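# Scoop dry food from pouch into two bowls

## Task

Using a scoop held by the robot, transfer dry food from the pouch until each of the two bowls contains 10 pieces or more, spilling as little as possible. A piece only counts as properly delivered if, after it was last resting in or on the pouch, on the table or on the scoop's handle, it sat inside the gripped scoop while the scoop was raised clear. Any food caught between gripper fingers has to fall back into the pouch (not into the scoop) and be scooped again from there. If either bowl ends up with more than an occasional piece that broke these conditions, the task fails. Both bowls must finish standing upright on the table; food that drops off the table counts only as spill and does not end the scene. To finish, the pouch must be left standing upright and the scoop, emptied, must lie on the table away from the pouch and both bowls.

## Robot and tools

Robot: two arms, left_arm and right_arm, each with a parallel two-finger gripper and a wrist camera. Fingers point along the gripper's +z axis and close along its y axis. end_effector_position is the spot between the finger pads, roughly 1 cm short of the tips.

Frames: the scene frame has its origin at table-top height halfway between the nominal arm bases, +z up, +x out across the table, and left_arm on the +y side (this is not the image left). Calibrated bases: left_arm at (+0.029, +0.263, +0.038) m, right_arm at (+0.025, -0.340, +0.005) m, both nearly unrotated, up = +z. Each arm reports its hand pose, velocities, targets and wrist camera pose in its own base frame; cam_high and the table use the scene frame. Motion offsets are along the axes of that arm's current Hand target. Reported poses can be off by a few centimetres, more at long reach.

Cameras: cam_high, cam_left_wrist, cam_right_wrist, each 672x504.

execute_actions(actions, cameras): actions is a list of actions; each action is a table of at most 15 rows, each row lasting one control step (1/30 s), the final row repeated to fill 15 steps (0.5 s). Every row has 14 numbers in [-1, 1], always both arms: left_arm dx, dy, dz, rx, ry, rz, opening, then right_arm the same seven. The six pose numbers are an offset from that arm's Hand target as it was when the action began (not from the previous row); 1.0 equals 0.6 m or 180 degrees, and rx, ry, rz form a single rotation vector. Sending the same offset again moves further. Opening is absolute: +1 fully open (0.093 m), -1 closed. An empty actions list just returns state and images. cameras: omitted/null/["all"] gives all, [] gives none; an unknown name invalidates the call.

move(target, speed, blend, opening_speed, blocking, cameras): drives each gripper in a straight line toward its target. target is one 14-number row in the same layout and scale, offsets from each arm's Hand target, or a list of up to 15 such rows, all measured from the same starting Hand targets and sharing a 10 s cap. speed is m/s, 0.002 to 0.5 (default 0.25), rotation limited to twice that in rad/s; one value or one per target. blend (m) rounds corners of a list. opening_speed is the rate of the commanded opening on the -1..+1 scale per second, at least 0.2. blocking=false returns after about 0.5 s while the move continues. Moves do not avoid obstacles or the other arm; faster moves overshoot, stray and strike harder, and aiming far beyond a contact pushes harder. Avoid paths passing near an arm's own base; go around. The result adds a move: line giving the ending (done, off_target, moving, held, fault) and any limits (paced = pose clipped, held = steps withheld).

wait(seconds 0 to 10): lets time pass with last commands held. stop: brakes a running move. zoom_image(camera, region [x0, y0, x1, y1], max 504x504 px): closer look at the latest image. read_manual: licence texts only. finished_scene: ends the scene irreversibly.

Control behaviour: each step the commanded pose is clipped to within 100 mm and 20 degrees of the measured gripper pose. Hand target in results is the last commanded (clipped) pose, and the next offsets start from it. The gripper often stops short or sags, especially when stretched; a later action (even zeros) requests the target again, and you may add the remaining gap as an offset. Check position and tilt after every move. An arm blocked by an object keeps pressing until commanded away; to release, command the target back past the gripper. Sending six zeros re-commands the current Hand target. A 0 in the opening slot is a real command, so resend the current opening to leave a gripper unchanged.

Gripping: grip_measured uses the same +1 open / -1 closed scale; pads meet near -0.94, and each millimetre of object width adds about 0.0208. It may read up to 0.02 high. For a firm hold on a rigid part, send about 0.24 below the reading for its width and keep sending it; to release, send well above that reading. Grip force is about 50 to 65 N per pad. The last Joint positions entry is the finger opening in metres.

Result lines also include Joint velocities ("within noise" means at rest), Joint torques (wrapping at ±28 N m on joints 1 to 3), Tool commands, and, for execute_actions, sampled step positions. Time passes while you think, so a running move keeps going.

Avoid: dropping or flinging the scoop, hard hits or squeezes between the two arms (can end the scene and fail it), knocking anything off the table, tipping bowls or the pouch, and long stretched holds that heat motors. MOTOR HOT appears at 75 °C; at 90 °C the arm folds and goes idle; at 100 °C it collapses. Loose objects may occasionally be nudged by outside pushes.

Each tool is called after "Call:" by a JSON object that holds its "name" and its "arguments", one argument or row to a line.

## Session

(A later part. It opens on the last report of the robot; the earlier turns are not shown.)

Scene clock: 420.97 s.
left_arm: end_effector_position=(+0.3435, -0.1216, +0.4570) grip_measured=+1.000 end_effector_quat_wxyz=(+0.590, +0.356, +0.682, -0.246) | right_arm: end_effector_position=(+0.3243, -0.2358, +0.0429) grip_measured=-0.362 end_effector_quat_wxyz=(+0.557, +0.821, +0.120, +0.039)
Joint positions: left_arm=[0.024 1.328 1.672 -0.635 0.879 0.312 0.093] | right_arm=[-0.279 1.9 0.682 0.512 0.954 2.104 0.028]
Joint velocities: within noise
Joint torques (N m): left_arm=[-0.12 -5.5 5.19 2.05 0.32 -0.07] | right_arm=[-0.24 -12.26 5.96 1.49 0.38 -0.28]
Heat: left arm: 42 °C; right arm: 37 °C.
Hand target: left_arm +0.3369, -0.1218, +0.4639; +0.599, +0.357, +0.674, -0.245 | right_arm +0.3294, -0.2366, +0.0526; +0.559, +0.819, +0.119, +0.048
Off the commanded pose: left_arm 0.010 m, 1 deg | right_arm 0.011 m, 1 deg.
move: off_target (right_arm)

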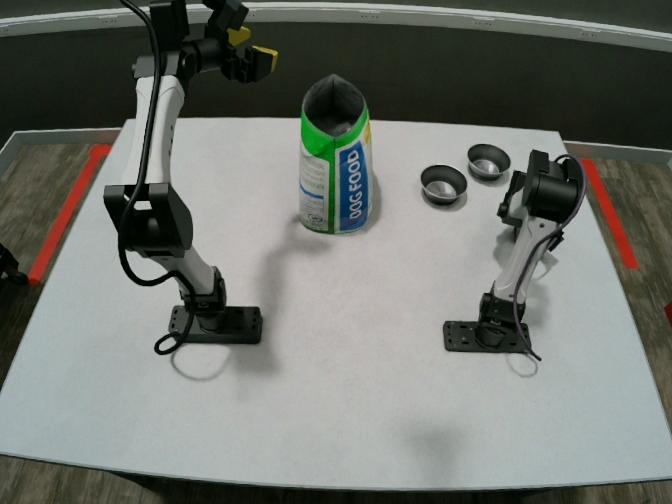

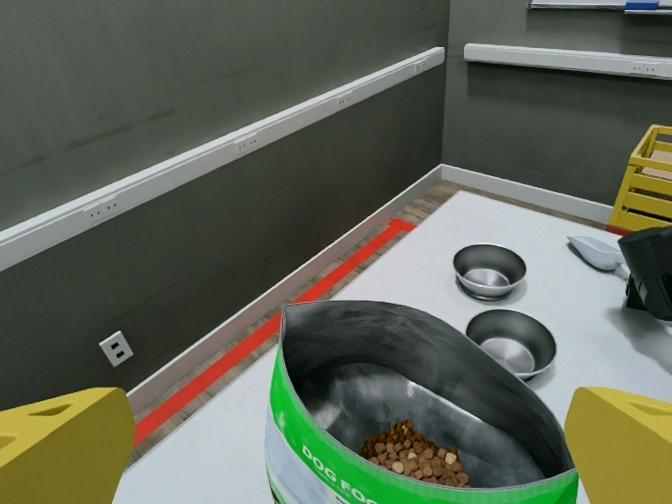

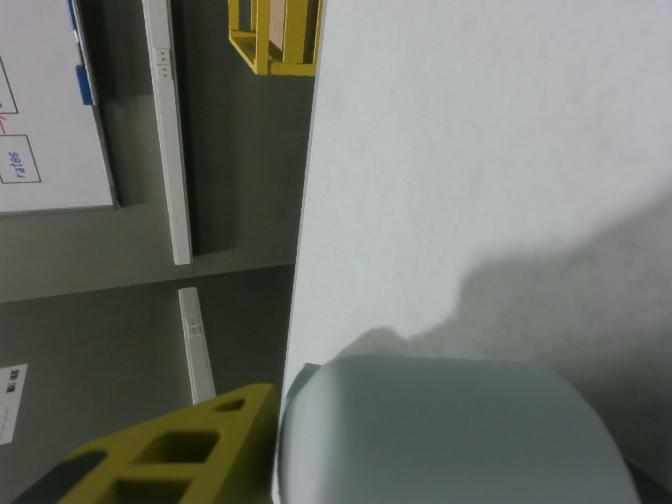

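Call:
{"name": "move", "arguments": {
  "target": [0,0,0,0,0,0,1,0,-0.012,-0.22,0,0,0,-0.36],
  "speed": 0.08
}}

Call:
{"name": "zoom_image", "arguments": {
  "camera": "cam_left_wrist",
  "region": [550, 210, 672, 332]
}}

Scene clock: 431.40 s.
left_arm: end_effector_position=(+0.3435, -0.1216, +0.4570) grip_measured=+1.000 end_effector_quat_wxyz=(+0.590, +0.356, +0.682, -0.246) | right_arm: end_effector_position=(+0.3031, -0.1169, +0.0901) grip_measured=-0.362 end_effector_quat_wxyz=(+0.623, +0.750, +0.202, +0.092)
Joint positions: left_arm=[0.024 1.328 1.672 -0.635 0.879 0.312 0.093] | right_arm=[0.143 1.631 0.439 0.514 1.233 2.104 0.028]
Joint velocities: within noise
Joint torques (N m): left_arm=[-0.16 -5.53 5.19 2.06 0.32 -0.07] | right_arm=[0.58 -9.06 3.38 1.71 0.59 -0.21]
Heat: left arm: 42 °C; right arm: 36 °C.
Hand target: left_arm +0.3369, -0.1218, +0.4639; +0.599, +0.357, +0.674, -0.245 | right_arm +0.3006, -0.1147, +0.0949; +0.559, +0.819, +0.119, +0.048
Off the commanded pose: left_arm 0.010 m, 1 deg | right_arm 0.006 m, 15 deg.
joint sent to its limit (right arm) — joint 6 (wrist roll), upper limit. The joint targets are off in orientation, not in position.
move: off_target (right_arm)

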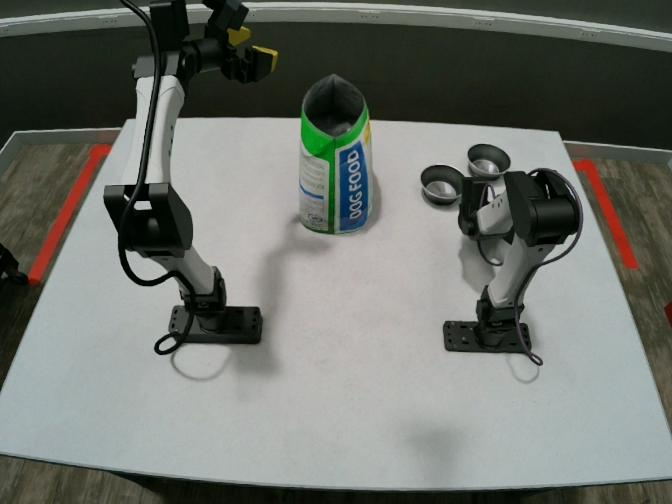

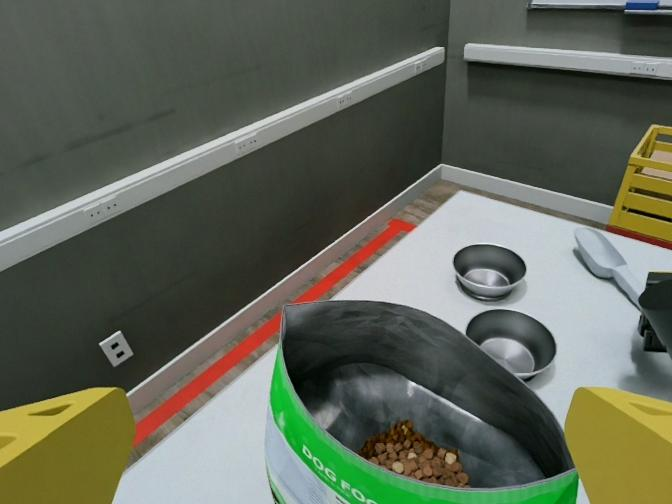

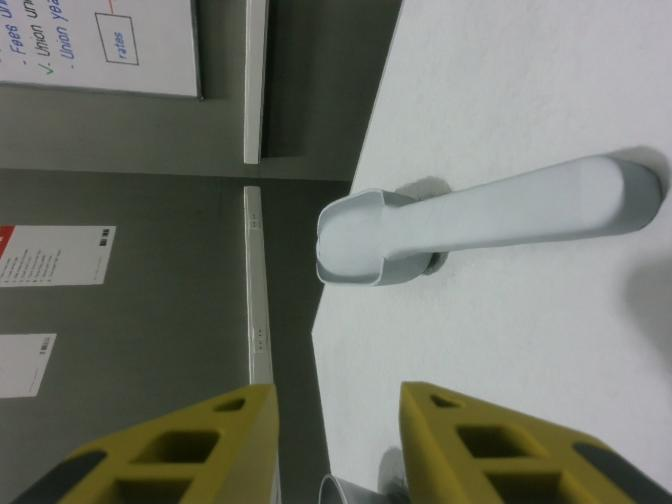

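Scaled by 4.131 from the camera's 672x504 image, which has a finer 960x720 frame.

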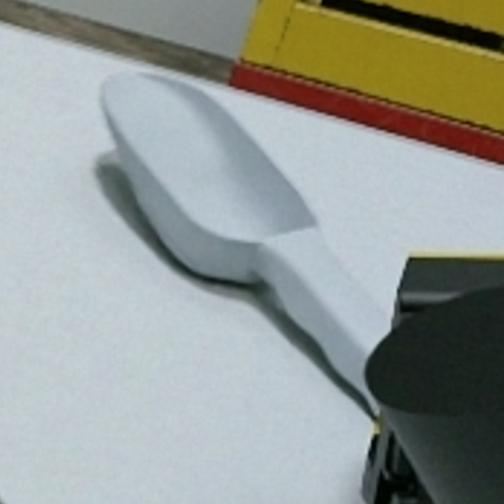

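Call:
{"name": "move", "arguments": {
  "target": [0,0,0,0,0,0,1,-0.098,0.297,-0.14,0,0,-0.5,0]
}}

Scene clock: 452.33 s.
left_arm: end_effector_position=(+0.3435, -0.1216, +0.4570) grip_measured=+1.000 end_effector_quat_wxyz=(+0.590, +0.356, +0.682, -0.246) | right_arm: end_effector_position=(+0.2470, -0.1179, +0.2903) grip_measured=-0.002 end_effector_quat_wxyz=(+0.426, +0.495, +0.663, -0.365)
Joint positions: left_arm=[0.024 1.328 1.672 -0.635 0.879 0.312 0.093] | right_arm=[0.162 1.336 1.318 -1.405 1.188 1.345 0.045]
Joint velocities: within noise
Joint torques (N m): left_arm=[-0.16 -5.5 5.19 2.05 0.32 -0.07] | right_arm=[0.55 -3.48 8.58 0.55 0.71 -0.05]
Heat: left arm: 43 °C; right arm: 35 °C.
Hand target: left_arm +0.3369, -0.1218, +0.4639; +0.599, +0.357, +0.674, -0.245 | right_arm +0.2511, -0.1152, +0.2945; +0.429, +0.495, +0.663, -0.362
Off the commanded pose: left_arm 0.010 m, 1 deg | right_arm 0.006 m, 1 deg.
move: done

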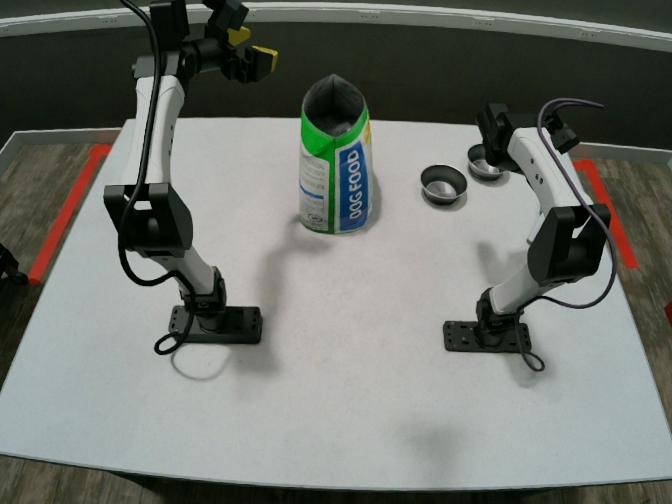

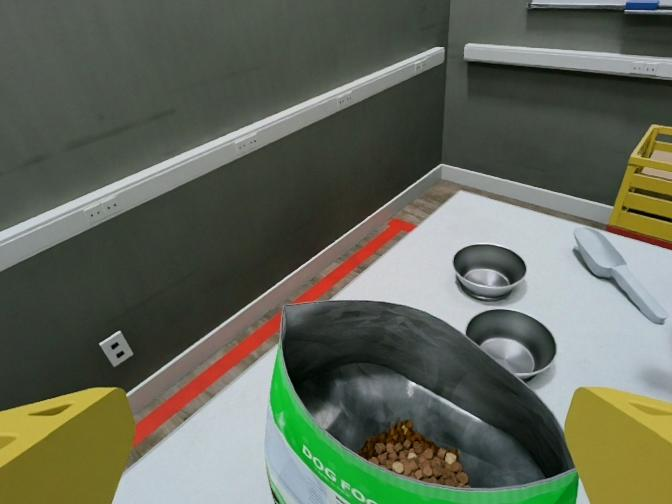

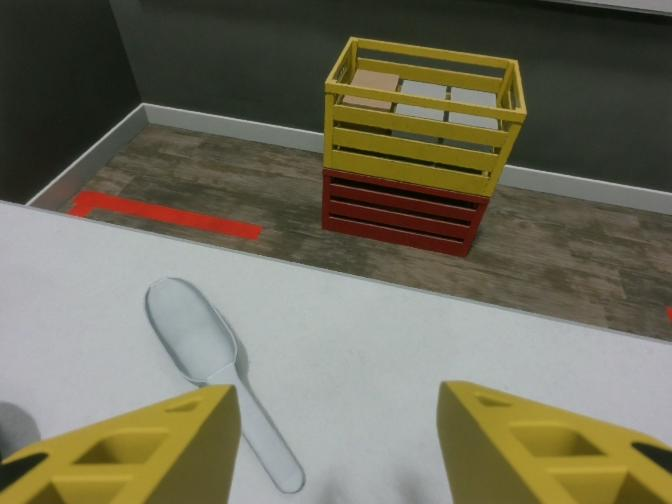

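Call:
{"name": "move", "arguments": {
  "target": [0,0,0,0,0,0,1,0.284,0.002,0.164,-0.2026,0.0221,-0.0731,0.3]
}}

Scene clock: 496.53 s.
left_arm: end_effector_position=(+0.3435, -0.1216, +0.4570) grip_measured=+1.000 end_effector_quat_wxyz=(+0.590, +0.356, +0.682, -0.246) | right_arm: end_effector_position=(+0.2513, -0.1447, +0.1080) grip_measured=+0.298 end_effector_quat_wxyz=(+0.501, +0.272, +0.804, -0.165)
Joint positions: left_arm=[0.024 1.328 1.672 -0.635 0.879 0.312 0.093] | right_arm=[-0.391 0.82 0.213 0.135 0.227 0.122 0.059]
Joint velocities: within noise
Joint torques (N m): left_arm=[-0.14 -5.52 5.18 2.05 0.32 -0.06] | right_arm=[-0.95 -0.47 5.41 2.44 0.1 -0.23]
Heat: left arm: 44 °C; right arm: 39 °C.
Hand target: left_arm +0.3369, -0.1218, +0.4639; +0.599, +0.357, +0.674, -0.245 | right_arm +0.2489, -0.1448, +0.0999; +0.495, +0.271, +0.809, -0.165
Off the commanded pose: left_arm 0.010 m, 1 deg | right_arm 0.008 m, 1 deg.
move: done

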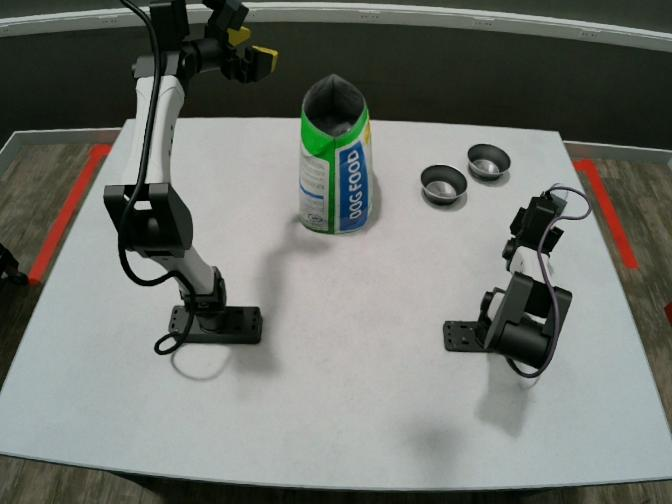

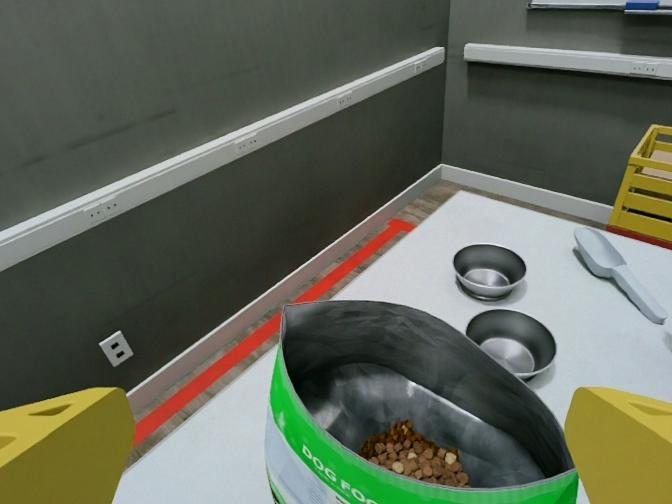

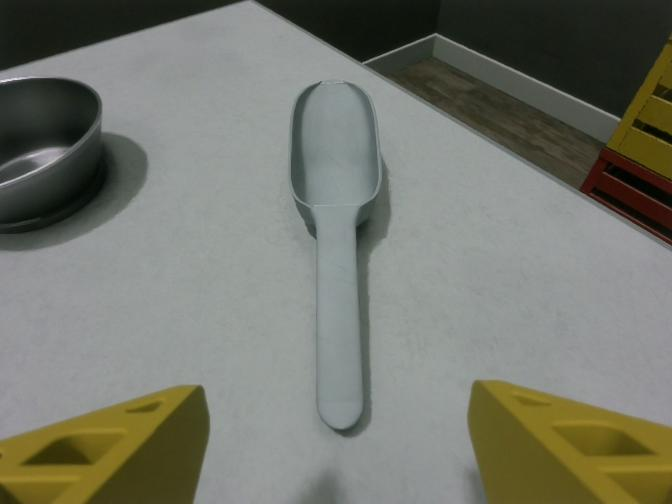

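Call:
{"name": "move", "arguments": {
  "target": [0,0,0,0,0,0,1,0.066,-0.002,0.164,0,0,0,0.3],
  "speed": 0.12
}}

Call:
{"name": "zoom_image", "arguments": {
  "camera": "cam_left_wrist",
  "region": [550, 210, 672, 332]
}}

Scene clock: 504.40 s.
left_arm: end_effector_position=(+0.3435, -0.1216, +0.4570) grip_measured=+1.000 end_effector_quat_wxyz=(+0.590, +0.356, +0.682, -0.246) | right_arm: end_effector_position=(+0.2978, -0.1826, +0.0168) grip_measured=+0.298 end_effector_quat_wxyz=(+0.488, +0.273, +0.813, -0.163)
Joint positions: left_arm=[0.024 1.328 1.672 -0.635 0.879 0.312 0.093] | right_arm=[-0.478 1.747 0.219 1.032 0.149 0.081 0.059]
Joint velocities: within noise
Joint torques (N m): left_arm=[-0.13 -5.53 5.19 2.05 0.32 -0.07] | right_arm=[-0.95 -4.88 5.33 2.43 0.07 -0.23]
Heat: left arm: 44 °C; right arm: 38 °C.
Hand target: left_arm +0.3369, -0.1218, +0.4639; +0.599, +0.357, +0.674, -0.245 | right_arm +0.3039, -0.1875, +0.0199; +0.495, +0.271, +0.809, -0.165
Off the commanded pose: left_arm 0.010 m, 1 deg | right_arm 0.008 m, 1 deg.
move: done

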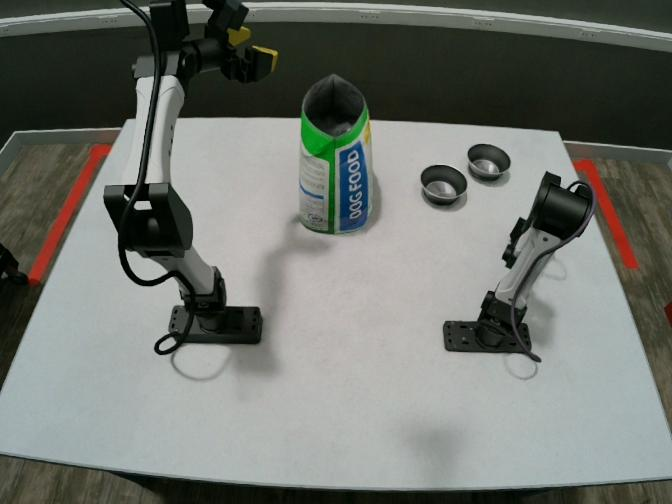

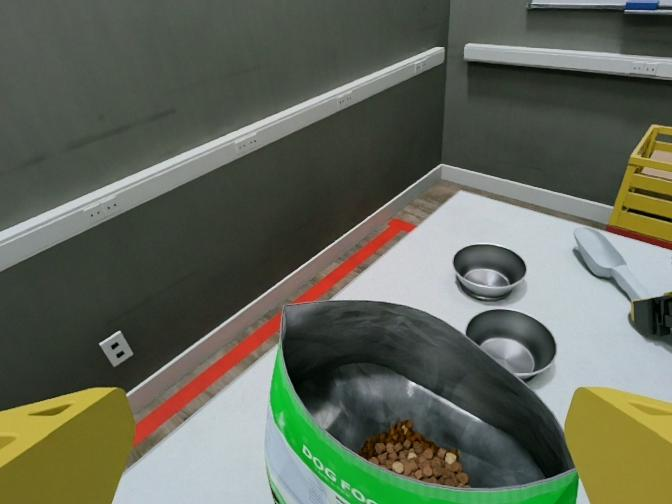

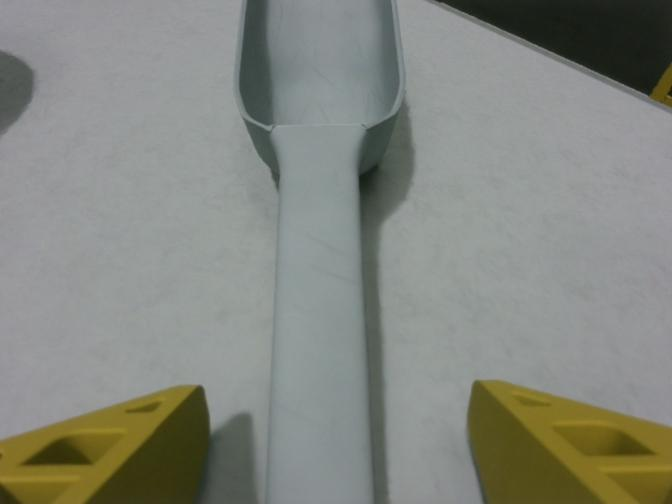

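Scaled by 4.131 from the camera's 672x504 image, which has a finer 960x720 frame.

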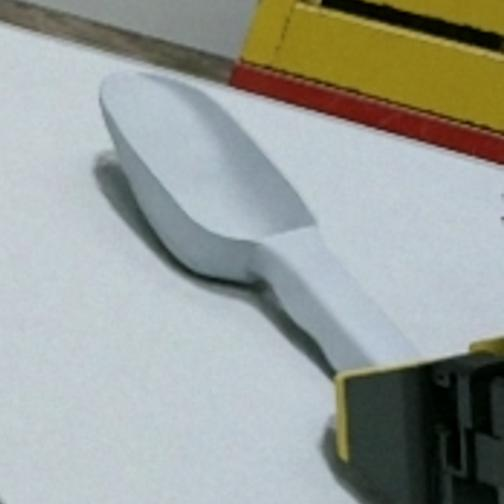

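Call:
{"name": "move", "arguments": {
  "target": [0,0,0,0,0,0,1,0,0.005,0.005,0,0,0,0.3],
  "speed": 0.1,
  "cameras": []
}}

Call:
{"name": "move", "arguments": {
  "target": [0,0,0,0,0,0,1,0,0,0,0,0,0,-0.95],
  "opening_speed": 1.0
}}

Scene clock: 511.27 s.
left_arm: end_effector_position=(+0.3435, -0.1216, +0.4570) grip_measured=+1.000 end_effector_quat_wxyz=(+0.590, +0.356, +0.682, -0.246) | right_arm: end_effector_position=(+0.3009, -0.1842, +0.0157) grip_measured=+0.298 end_effector_quat_wxyz=(+0.488, +0.273, +0.813, -0.163)
Joint positions: left_arm=[0.024 1.328 1.672 -0.635 0.879 0.312 0.093] | right_arm=[-0.478 1.765 0.232 1.037 0.149 0.081 0.059]
Joint velocities: within noise
Joint torques (N m): left_arm=[-0.14 -5.52 5.19 2.06 0.32 -0.07] | right_arm=[0.18 -5.01 5.22 2.42 0.17 -0.16]
Heat: left arm: 44 °C; right arm: 38 °C.
Hand target: left_arm +0.3369, -0.1218, +0.4639; +0.599, +0.357, +0.674, -0.245 | right_arm +0.3078, -0.1867, +0.0185; +0.495, +0.271, +0.809, -0.165
Off the commanded pose: left_arm 0.010 m, 1 deg | right_arm 0.008 m, 1 deg.
move: done
No camera images: "cameras" was empty.

Scene clock: 512.73 s.
left_arm: end_effector_position=(+0.3435, -0.1216, +0.4570) grip_measured=+1.000 end_effector_quat_wxyz=(+0.590, +0.356, +0.682, -0.246) | right_arm: end_effector_position=(+0.3009, -0.1843, +0.0159) grip_measured=-0.608 end_effector_quat_wxyz=(+0.488, +0.273, +0.812, -0.164)
Joint positions: left_arm=[0.024 1.328 1.672 -0.635 0.879 0.312 0.093] | right_arm=[-0.478 1.765 0.232 1.038 0.149 0.081 0.016]
Joint velocities: within noise
Joint torques (N m): left_arm=[-0.13 -5.5 5.19 2.05 0.32 -0.07] | right_arm=[0.17 -5.01 5.23 2.42 0.17 -0.17]
Heat: left arm: 44 °C; right arm: 37 °C.
Hand target: left_arm +0.3369, -0.1218, +0.4639; +0.599, +0.357, +0.674, -0.245 | right_arm +0.3078, -0.1867, +0.0185; +0.495, +0.271, +0.809, -0.165
Off the commanded pose: left_arm 0.010 m, 1 deg | right_arm 0.008 m, 1 deg.
move: done

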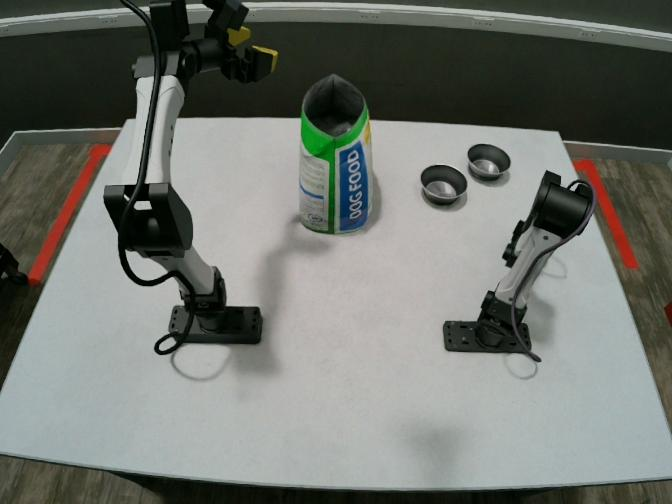

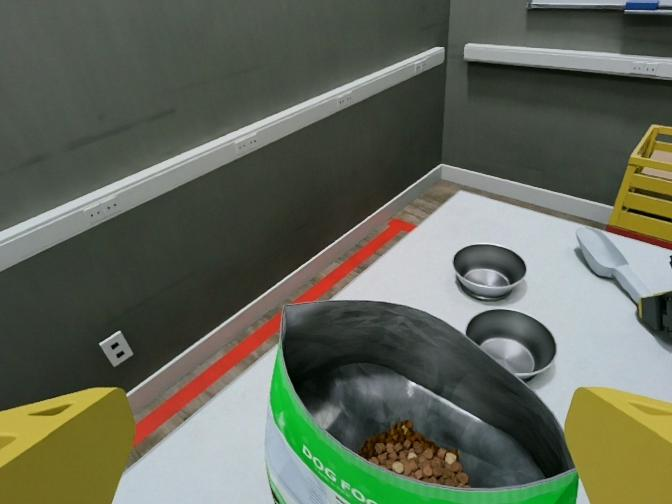

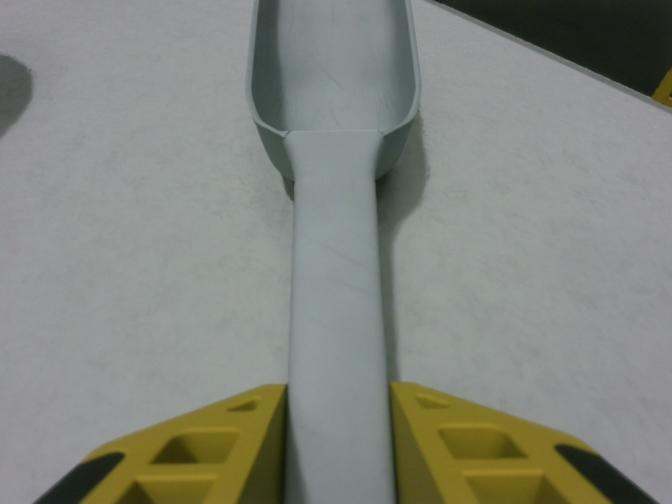

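Call:
{"name": "move", "arguments": {
  "target": [0,0,0,0,0,0,1,-0.297,0,-0.151,0,0,0,-0.95],
  "speed": 0.15,
  "cameras": ["cam_right_wrist","cam_left_wrist"]
}}

Call:
{"name": "move", "arguments": {
  "target": [0.6395,-0.1015,0.070,0.1185,-0.002,-0.010,1,0,0,0,0,0,0,-0.95]
}}

Scene clock: 576.63 s.
left_arm: end_effector_position=(+0.3435, -0.1216, +0.4570) grip_measured=+1.000 end_effector_quat_wxyz=(+0.590, +0.356, +0.682, -0.246) | right_arm: end_effector_position=(+0.3047, -0.1863, +0.1982) grip_measured=-0.621 end_effector_quat_wxyz=(+0.475, +0.274, +0.820, -0.162)
Joint positions: left_arm=[0.024 1.328 1.672 -0.635 0.879 0.312 0.093] | right_arm=[-0.478 1.089 0.735 -0.172 0.149 0.081 0.015]
Joint velocities: within noise
Joint torques (N m): left_arm=[-0.13 -5.53 5.19 2.05 0.32 -0.07] | right_arm=[0.03 -5.94 10.36 2.24 0.16 -0.17]
Heat: left arm: 45 °C; right arm: 36 °C.
Hand target: left_arm +0.3369, -0.1218, +0.4639; +0.599, +0.357, +0.674, -0.245 | right_arm +0.3080, -0.1871, +0.2186; +0.496, +0.271, +0.809, -0.165
Off the commanded pose: left_arm 0.010 m, 1 deg | right_arm 0.021 m, 3 deg.
move: off_target (right_arm)
Images, in order (width x height): cam_left_wrist 672x504, cam_right_wrist 672x504.

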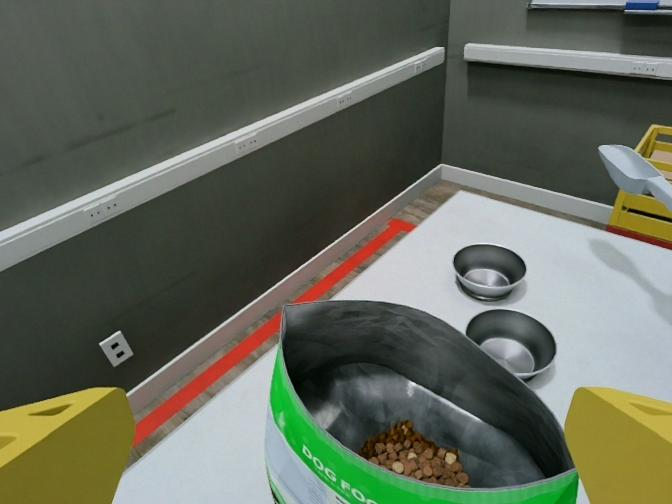

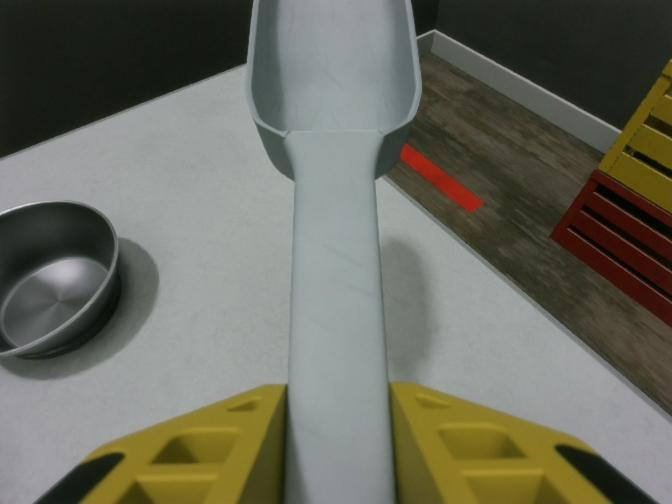

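Scene clock: 579.43 s.
left_arm: end_effector_position=(+0.3064, -0.1217, +0.0785) grip_measured=+1.000 end_effector_quat_wxyz=(+0.522, +0.458, +0.617, -0.371) | right_arm: end_effector_position=(+0.3046, -0.1862, +0.1980) grip_measured=-0.621 end_effector_quat_wxyz=(+0.475, +0.274, +0.821, -0.162)
Joint positions: left_arm=[0.14 1.753 0.526 0.414 1.32 0.818 0.093] | right_arm=[-0.478 1.089 0.735 -0.173 0.149 0.081 0.015]
Joint velocities: within noise
Joint torques (N m): left_arm=[0.35 -3.99 3.44 1.44 0.69 -0.07] | right_arm=[0.03 -5.97 10.36 2.26 0.16 -0.18]
Heat: left arm: 44 °C; right arm: 36 °C.
Hand target: left_arm +0.3054, -0.1198, +0.0744; +0.520, +0.451, +0.620, -0.376 | right_arm +0.3079, -0.1870, +0.2186; +0.496, +0.271, +0.809, -0.165
Off the commanded pose: left_arm 0.005 m, 1 deg | right_arm 0.021 m, 3 deg.
move: off_target (right_arm)

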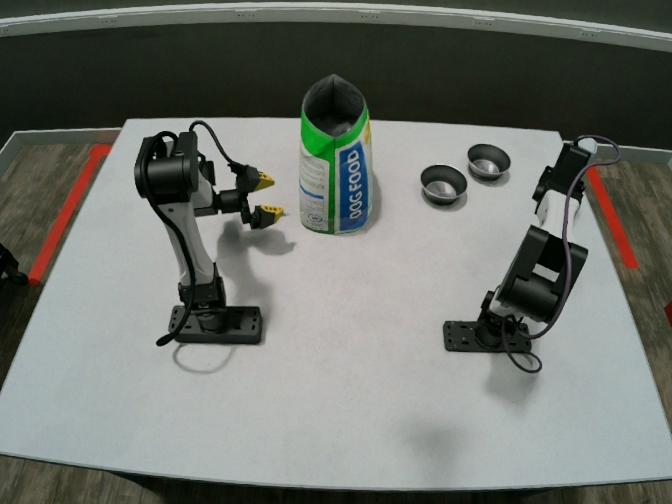

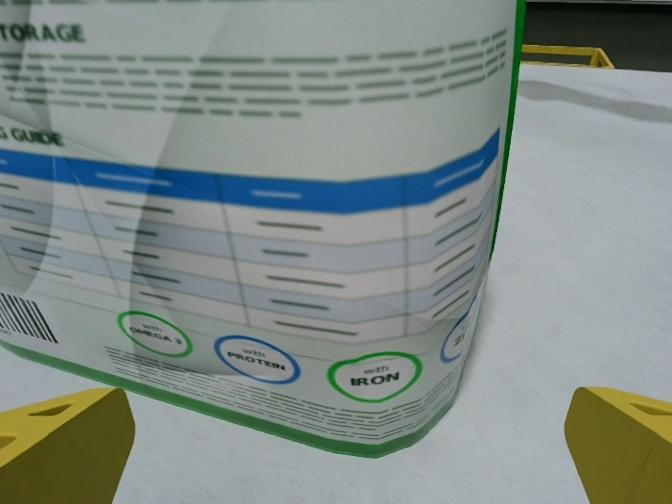

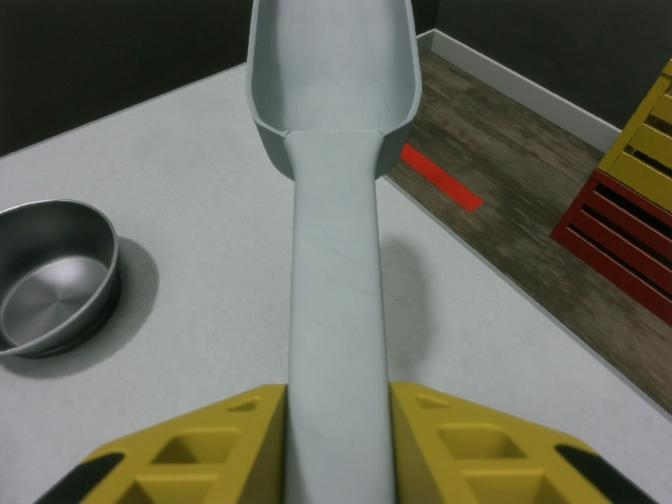

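Call:
{"name": "move", "arguments": {
  "target": [0.0495,0.1427,0.0558,0,0,0,1,0,0,0,0,0,0,-0.95],
  "cameras": ["cam_left_wrist"]
}}

Call:
{"name": "move", "arguments": {
  "target": [-0.0286,-0.0536,0.162,0,0,0,1,0,0,0,0,0,0,-0.95],
  "speed": 0.08,
  "cameras": ["cam_left_wrist","cam_high"]
}}

Scene clock: 601.60 s.
left_arm: end_effector_position=(+0.3924, -0.1172, +0.0442) grip_measured=+1.000 end_effector_quat_wxyz=(+0.522, +0.451, +0.619, -0.377) | right_arm: end_effector_position=(+0.3046, -0.1862, +0.1980) grip_measured=-0.621 end_effector_quat_wxyz=(+0.475, +0.274, +0.821, -0.162)
Joint positions: left_arm=[0.118 2.121 0.851 0.544 1.309 0.713 0.093] | right_arm=[-0.478 1.089 0.735 -0.173 0.149 0.081 0.015]
Joint velocities: within noise
Joint torques (N m): left_arm=[-0.88 -6.34 4.63 1.55 0.44 -0.07] | right_arm=[0.05 -5.97 10.36 2.26 0.16 -0.17]
Heat: left arm: 43 °C; right arm: 41 °C.
Hand target: left_arm +0.3955, -0.1195, +0.0394; +0.520, +0.451, +0.620, -0.376 | right_arm +0.3079, -0.1871, +0.2186; +0.496, +0.271, +0.809, -0.165
Off the commanded pose: left_arm 0.006 m, 0 deg | right_arm 0.021 m, 3 deg.
move: off_target (right_arm)
Images, in order (width x height): cam_left_wrist 672x504.

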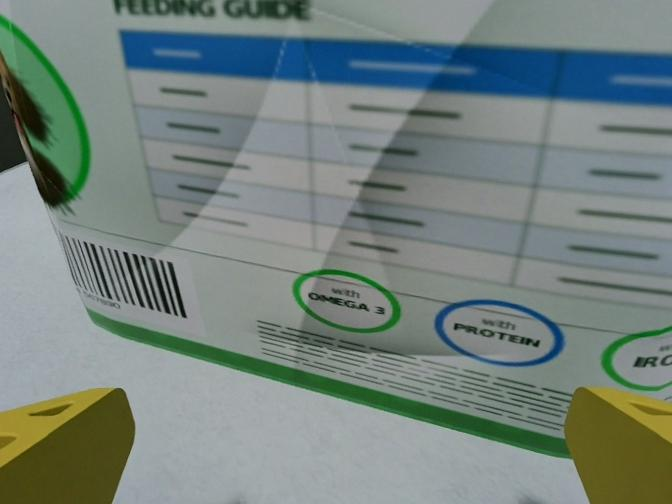

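Scene clock: 603.47 s.
left_arm: end_effector_position=(+0.3876, -0.2140, +0.0442) grip_measured=+1.000 end_effector_quat_wxyz=(+0.511, +0.453, +0.615, -0.394) | right_arm: end_effector_position=(+0.3046, -0.1862, +0.1980) grip_measured=-0.621 end_effector_quat_wxyz=(+0.475, +0.274, +0.821, -0.162)
Joint positions: left_arm=[-0.158 2.187 0.805 1.001 1.106 0.321 0.093] | right_arm=[-0.478 1.089 0.735 -0.173 0.149 0.081 0.015]
Joint velocities: within noise
Joint torques (N m): left_arm=[-2.63 -6.38 4.64 2.05 -0.45 -0.06] | right_arm=[0.05 -5.96 10.36 2.26 0.16 -0.17]
Heat: left arm: 43 °C; right arm: 41 °C.
Hand target: left_arm +0.3955, -0.2234, +0.0392; +0.520, +0.451, +0.620, -0.377 | right_arm +0.3080, -0.1871, +0.2186; +0.496, +0.271, +0.809, -0.165
Off the commanded pose: left_arm 0.013 m, 2 deg | right_arm 0.021 m, 3 deg.
move: off_target (left_arm, right_arm)
Images, in order (width x height): cam_high 672x504, cam_left_wrist 672x504.

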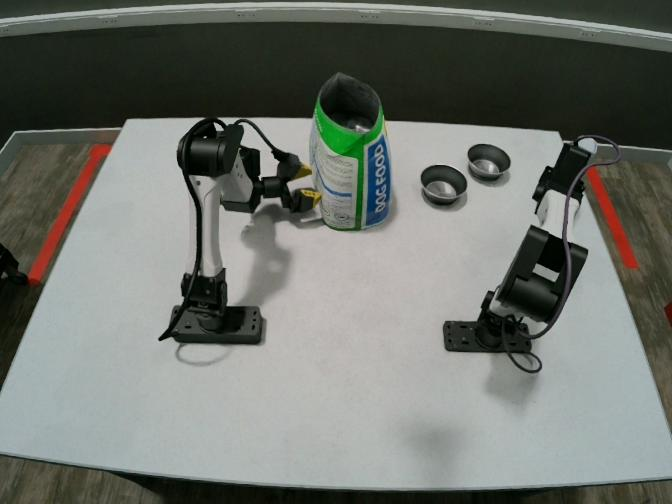

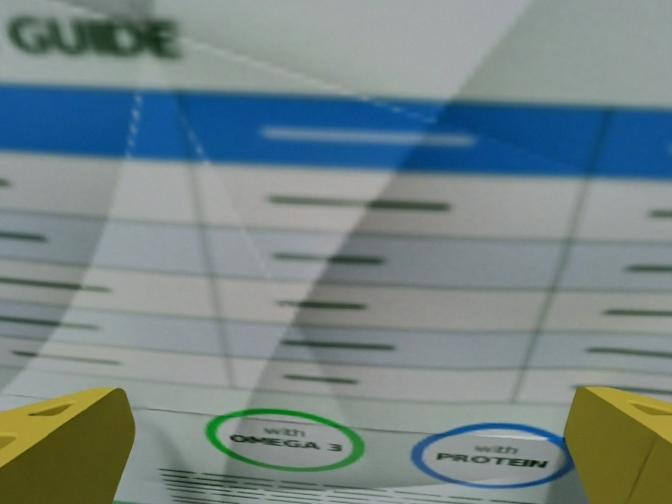

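Call:
{"name": "move", "arguments": {
  "target": [-0.0303,-0.0568,0.172,0,0,0,1,0,0,0,0,0,0,-0.95],
  "speed": 0.08,
  "cameras": ["cam_left_wrist","cam_high"]
}}

Call:
{"name": "zoom_image", "arguments": {
  "camera": "cam_high",
  "region": [280, 60, 500, 260]
}}

Scene clock: 611.57 s.
left_arm: end_effector_position=(+0.4032, -0.3087, +0.0460) grip_measured=+1.000 end_effector_quat_wxyz=(+0.528, +0.431, +0.632, -0.369) | right_arm: end_effector_position=(+0.3046, -0.1862, +0.1979) grip_measured=-0.621 end_effector_quat_wxyz=(+0.475, +0.274, +0.821, -0.162)
Joint positions: left_arm=[-0.42 2.266 0.933 1.093 0.774 0.159 0.093] | right_arm=[-0.478 1.089 0.735 -0.174 0.149 0.081 0.015]
Joint velocities: within noise
Joint torques (N m): left_arm=[-4.3 -6.42 6.86 1.86 0.13 0.23] | right_arm=[0.06 -5.96 10.36 2.26 0.16 -0.17]
Heat: left arm: 44 °C; right arm: 42 °C.
Hand target: left_arm +0.3957, -0.3336, +0.0390; +0.520, +0.451, +0.620, -0.376 | right_arm +0.3079, -0.1870, +0.2186; +0.496, +0.271, +0.809, -0.165
Off the commanded pose: left_arm 0.027 m, 3 deg | right_arm 0.021 m, 3 deg.
move: off_target (left_arm, right_arm)
Images, in order (width x height): cam_high 672x504, cam_left_wrist 672x504.

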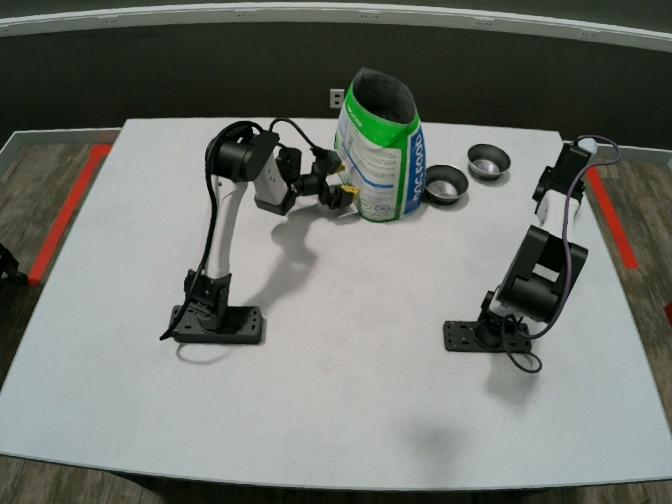

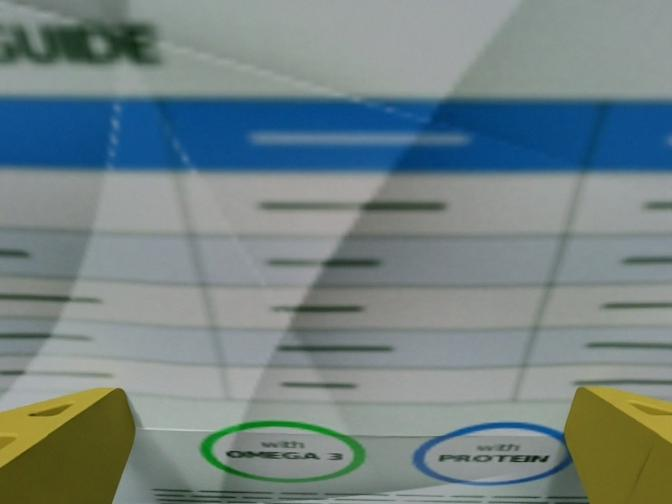

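Scaled by 2.291 from the camera's 672x504 image, which has a finer 960x720 frame.

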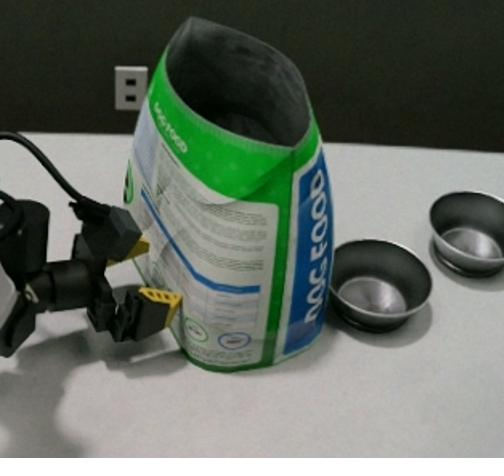

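Call:
{"name": "move", "arguments": {
  "target": [
    [0,0,-0.22,0,0,0,0.5,0,0,0,0,0,0,-0.95],
    [-0.587,0.1055,-0.521,-0.045,0.194,0,0.5,0,0,0,0,0,0,-0.95]
  ],
  "blend": 0.03,
  "cameras": ["cam_left_wrist","cam_high"]
}}

Scene clock: 628.23 s.
left_arm: end_effector_position=(+0.3755, -0.0836, +0.4455) grip_measured=+0.502 end_effector_quat_wxyz=(+0.477, +0.452, +0.738, -0.150) | right_arm: end_effector_position=(+0.3046, -0.1862, +0.1979) grip_measured=-0.621 end_effector_quat_wxyz=(+0.475, +0.274, +0.821, -0.162)
Joint positions: left_arm=[0.094 1.87 2.656 -1.566 0.781 0.852 0.069] | right_arm=[-0.478 1.089 0.735 -0.174 0.149 0.081 0.015]
Joint velocities: within noise
Joint torques (N m): left_arm=[0.06 -5.08 4.7 1.38 0.32 -0.02] | right_arm=[0.05 -5.97 10.35 2.26 0.15 -0.17]
Heat: left arm: 43 °C; right arm: 44 °C.
Hand target: left_arm +0.3788, -0.0802, +0.4407; +0.341, +0.505, +0.772, -0.180 | right_arm +0.3079, -0.1870, +0.2186; +0.496, +0.271, +0.809, -0.165
Off the commanded pose: left_arm 0.007 m, 18 deg | right_arm 0.021 m, 3 deg.
joint sent to its limit (left arm) — joint 4 (wrist pitch), lower limit. The joint targets are off in orientation, not in position.
move: off_target (left_arm, right_arm); limits=paced
Images, in order (width x height): cam_high 672x504, cam_left_wrist 672x504.

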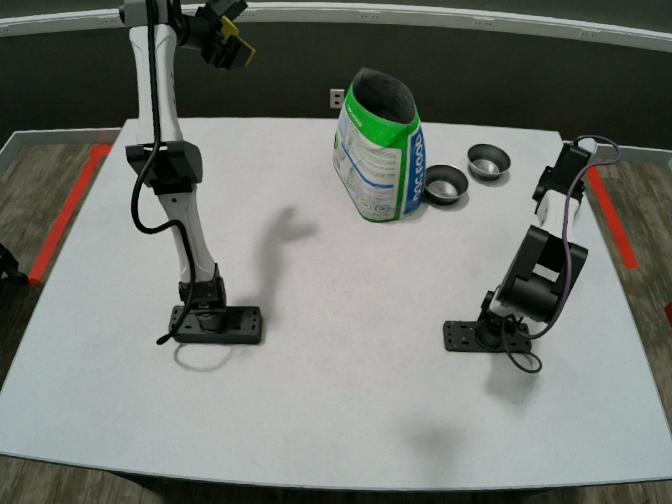

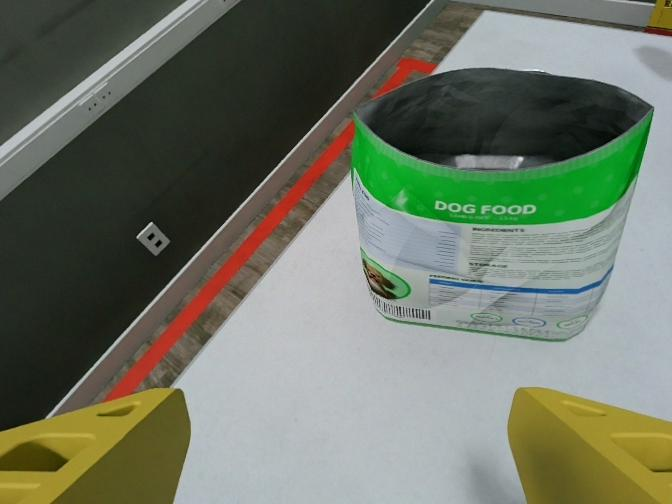

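Call:
{"name": "move", "arguments": {
  "target": [
    [0,0,0,0,0,0,0.5,-0.230,0,-0.117,0,0,0,-0.95],
    [0,0,0,0,0,0,0.5,-0.0539,0.3313,-0.4646,-0.299,0.033,-0.172,-0.95]
  ],
  "blend": 0.03
}}

Scene clock: 683.37 s.
left_arm: end_effector_position=(+0.3755, -0.0835, +0.4454) grip_measured=+0.502 end_effector_quat_wxyz=(+0.477, +0.452, +0.739, -0.150) | right_arm: end_effector_position=(+0.2407, +0.1112, +0.3632) grip_measured=-0.621 end_effector_quat_wxyz=(+0.451, -0.192, +0.865, +0.104)
Joint positions: left_arm=[0.094 1.87 2.656 -1.567 0.781 0.852 0.069] | right_arm=[0.42 0.997 1.477 -1.088 -0.02 -0.007 0.015]
Joint velocities: within noise
Joint torques (N m): left_arm=[0.03 -5.09 4.7 1.39 0.33 -0.01] | right_arm=[0.51 -0.68 8.62 2.18 0.16 -0.06]
Heat: left arm: 41 °C; right arm: 46 °C.
Hand target: left_arm +0.3787, -0.0802, +0.4407; +0.341, +0.505, +0.772, -0.180 | right_arm +0.2408, +0.1121, +0.3742; +0.463, -0.189, +0.860, +0.106
Off the commanded pose: left_arm 0.007 m, 18 deg | right_arm 0.011 m, 1 deg.
joint sent to its limit (left arm) — joint 4 (wrist pitch), lower limit. The joint targets are off in orientation, not in position.
move: off_target (left_arm, right_arm)

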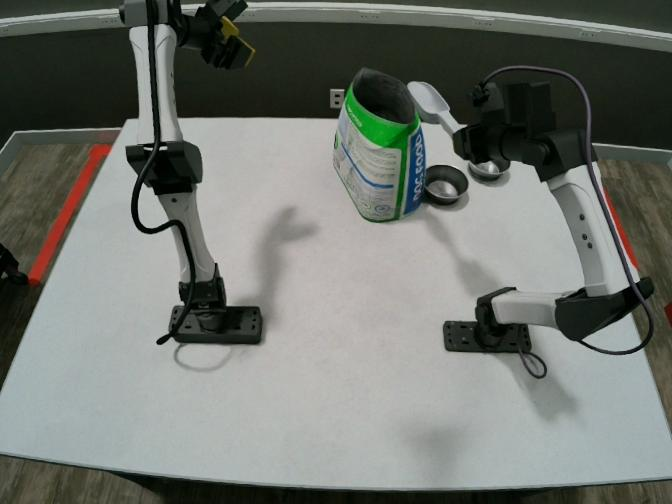

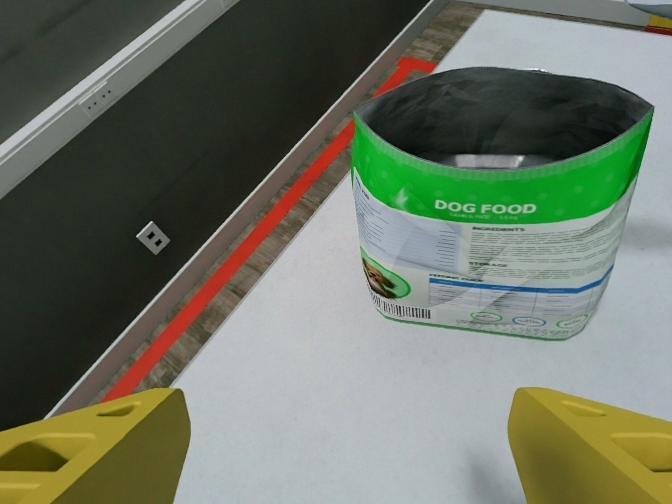

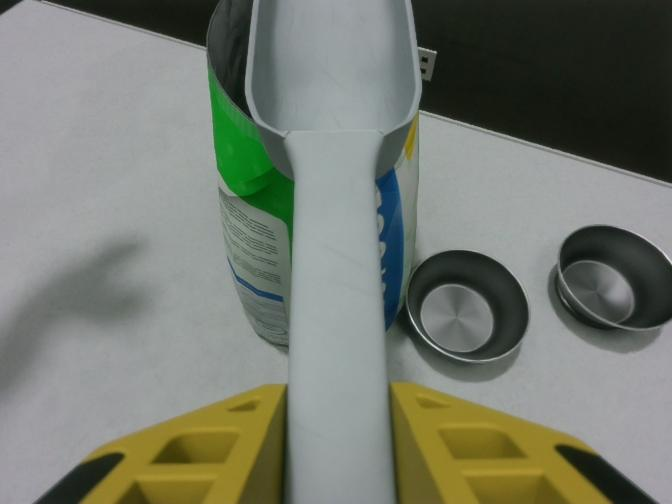

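Call:
{"name": "move", "arguments": {
  "target": [-0.1005,-0.0115,0.100,0,0,0,0.5,-0.033,0.0107,0.162,-0.005,0.083,-0.003,-0.95],
  "speed": 0.12
}}

Scene clock: 713.40 s.
left_arm: end_effector_position=(+0.4015, -0.1583, +0.4403) grip_measured=+0.502 end_effector_quat_wxyz=(+0.466, +0.452, +0.739, -0.177) | right_arm: end_effector_position=(+0.3227, +0.1559, +0.3368) grip_measured=-0.621 end_effector_quat_wxyz=(+0.353, -0.209, +0.908, +0.086)
Joint positions: left_arm=[-0.137 2.024 2.849 -1.507 0.649 0.643 0.069] | right_arm=[0.442 1.436 1.784 -1.175 -0.016 -0.005 0.015]
Joint velocities: within noise
Joint torques (N m): left_arm=[-0.7 -5.91 5.15 1.93 0.26 -0.08] | right_arm=[0.42 -4.82 8.43 1.64 0.13 -0.08]
Heat: left arm: 40 °C; right arm: 43 °C.
Hand target: left_arm +0.4086, -0.1601, +0.4407; +0.341, +0.505, +0.772, -0.180 | right_arm +0.3215, +0.1571, +0.3374; +0.346, -0.209, +0.911, +0.085
Off the commanded pose: left_arm 0.007 m, 16 deg | right_arm 0.002 m, 1 deg.
elbow stopped short (left arm): the move would have taken joint 3 (elbow) straighter than the controller allows.
move: off_target (left_arm)

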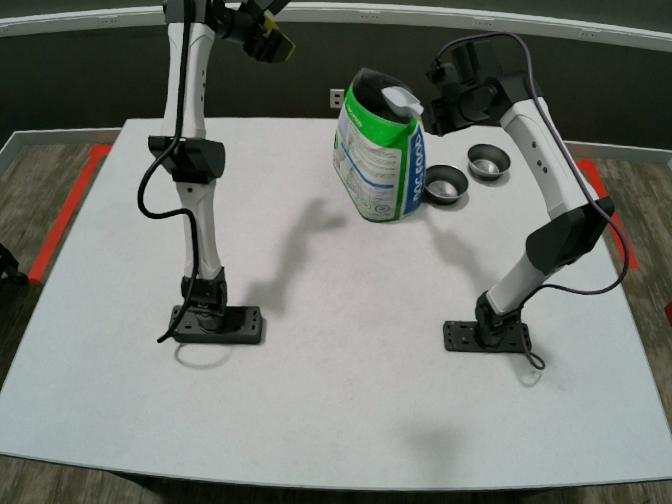

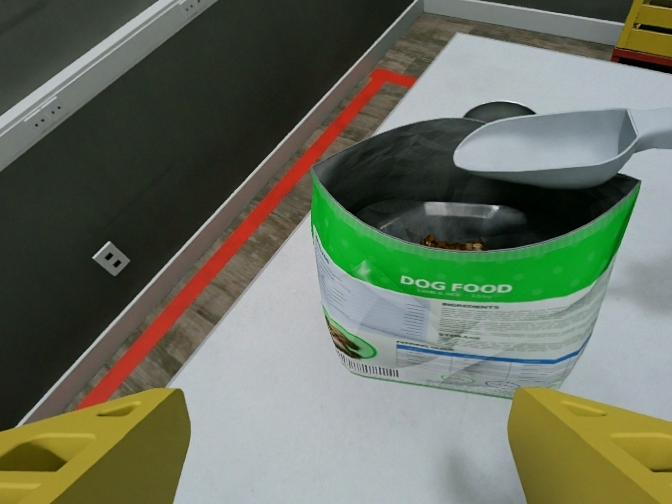

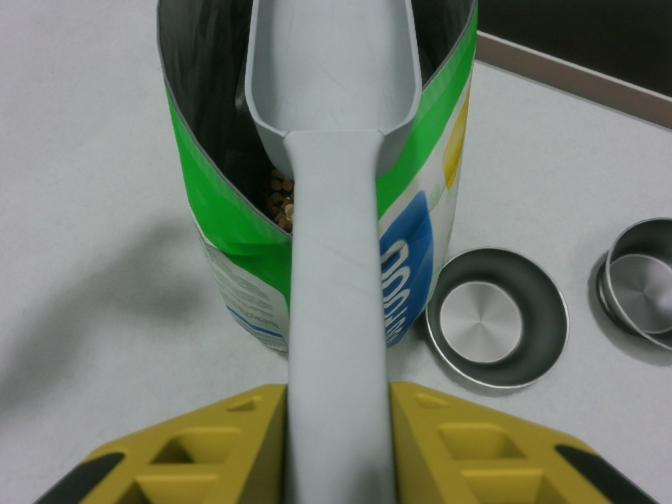

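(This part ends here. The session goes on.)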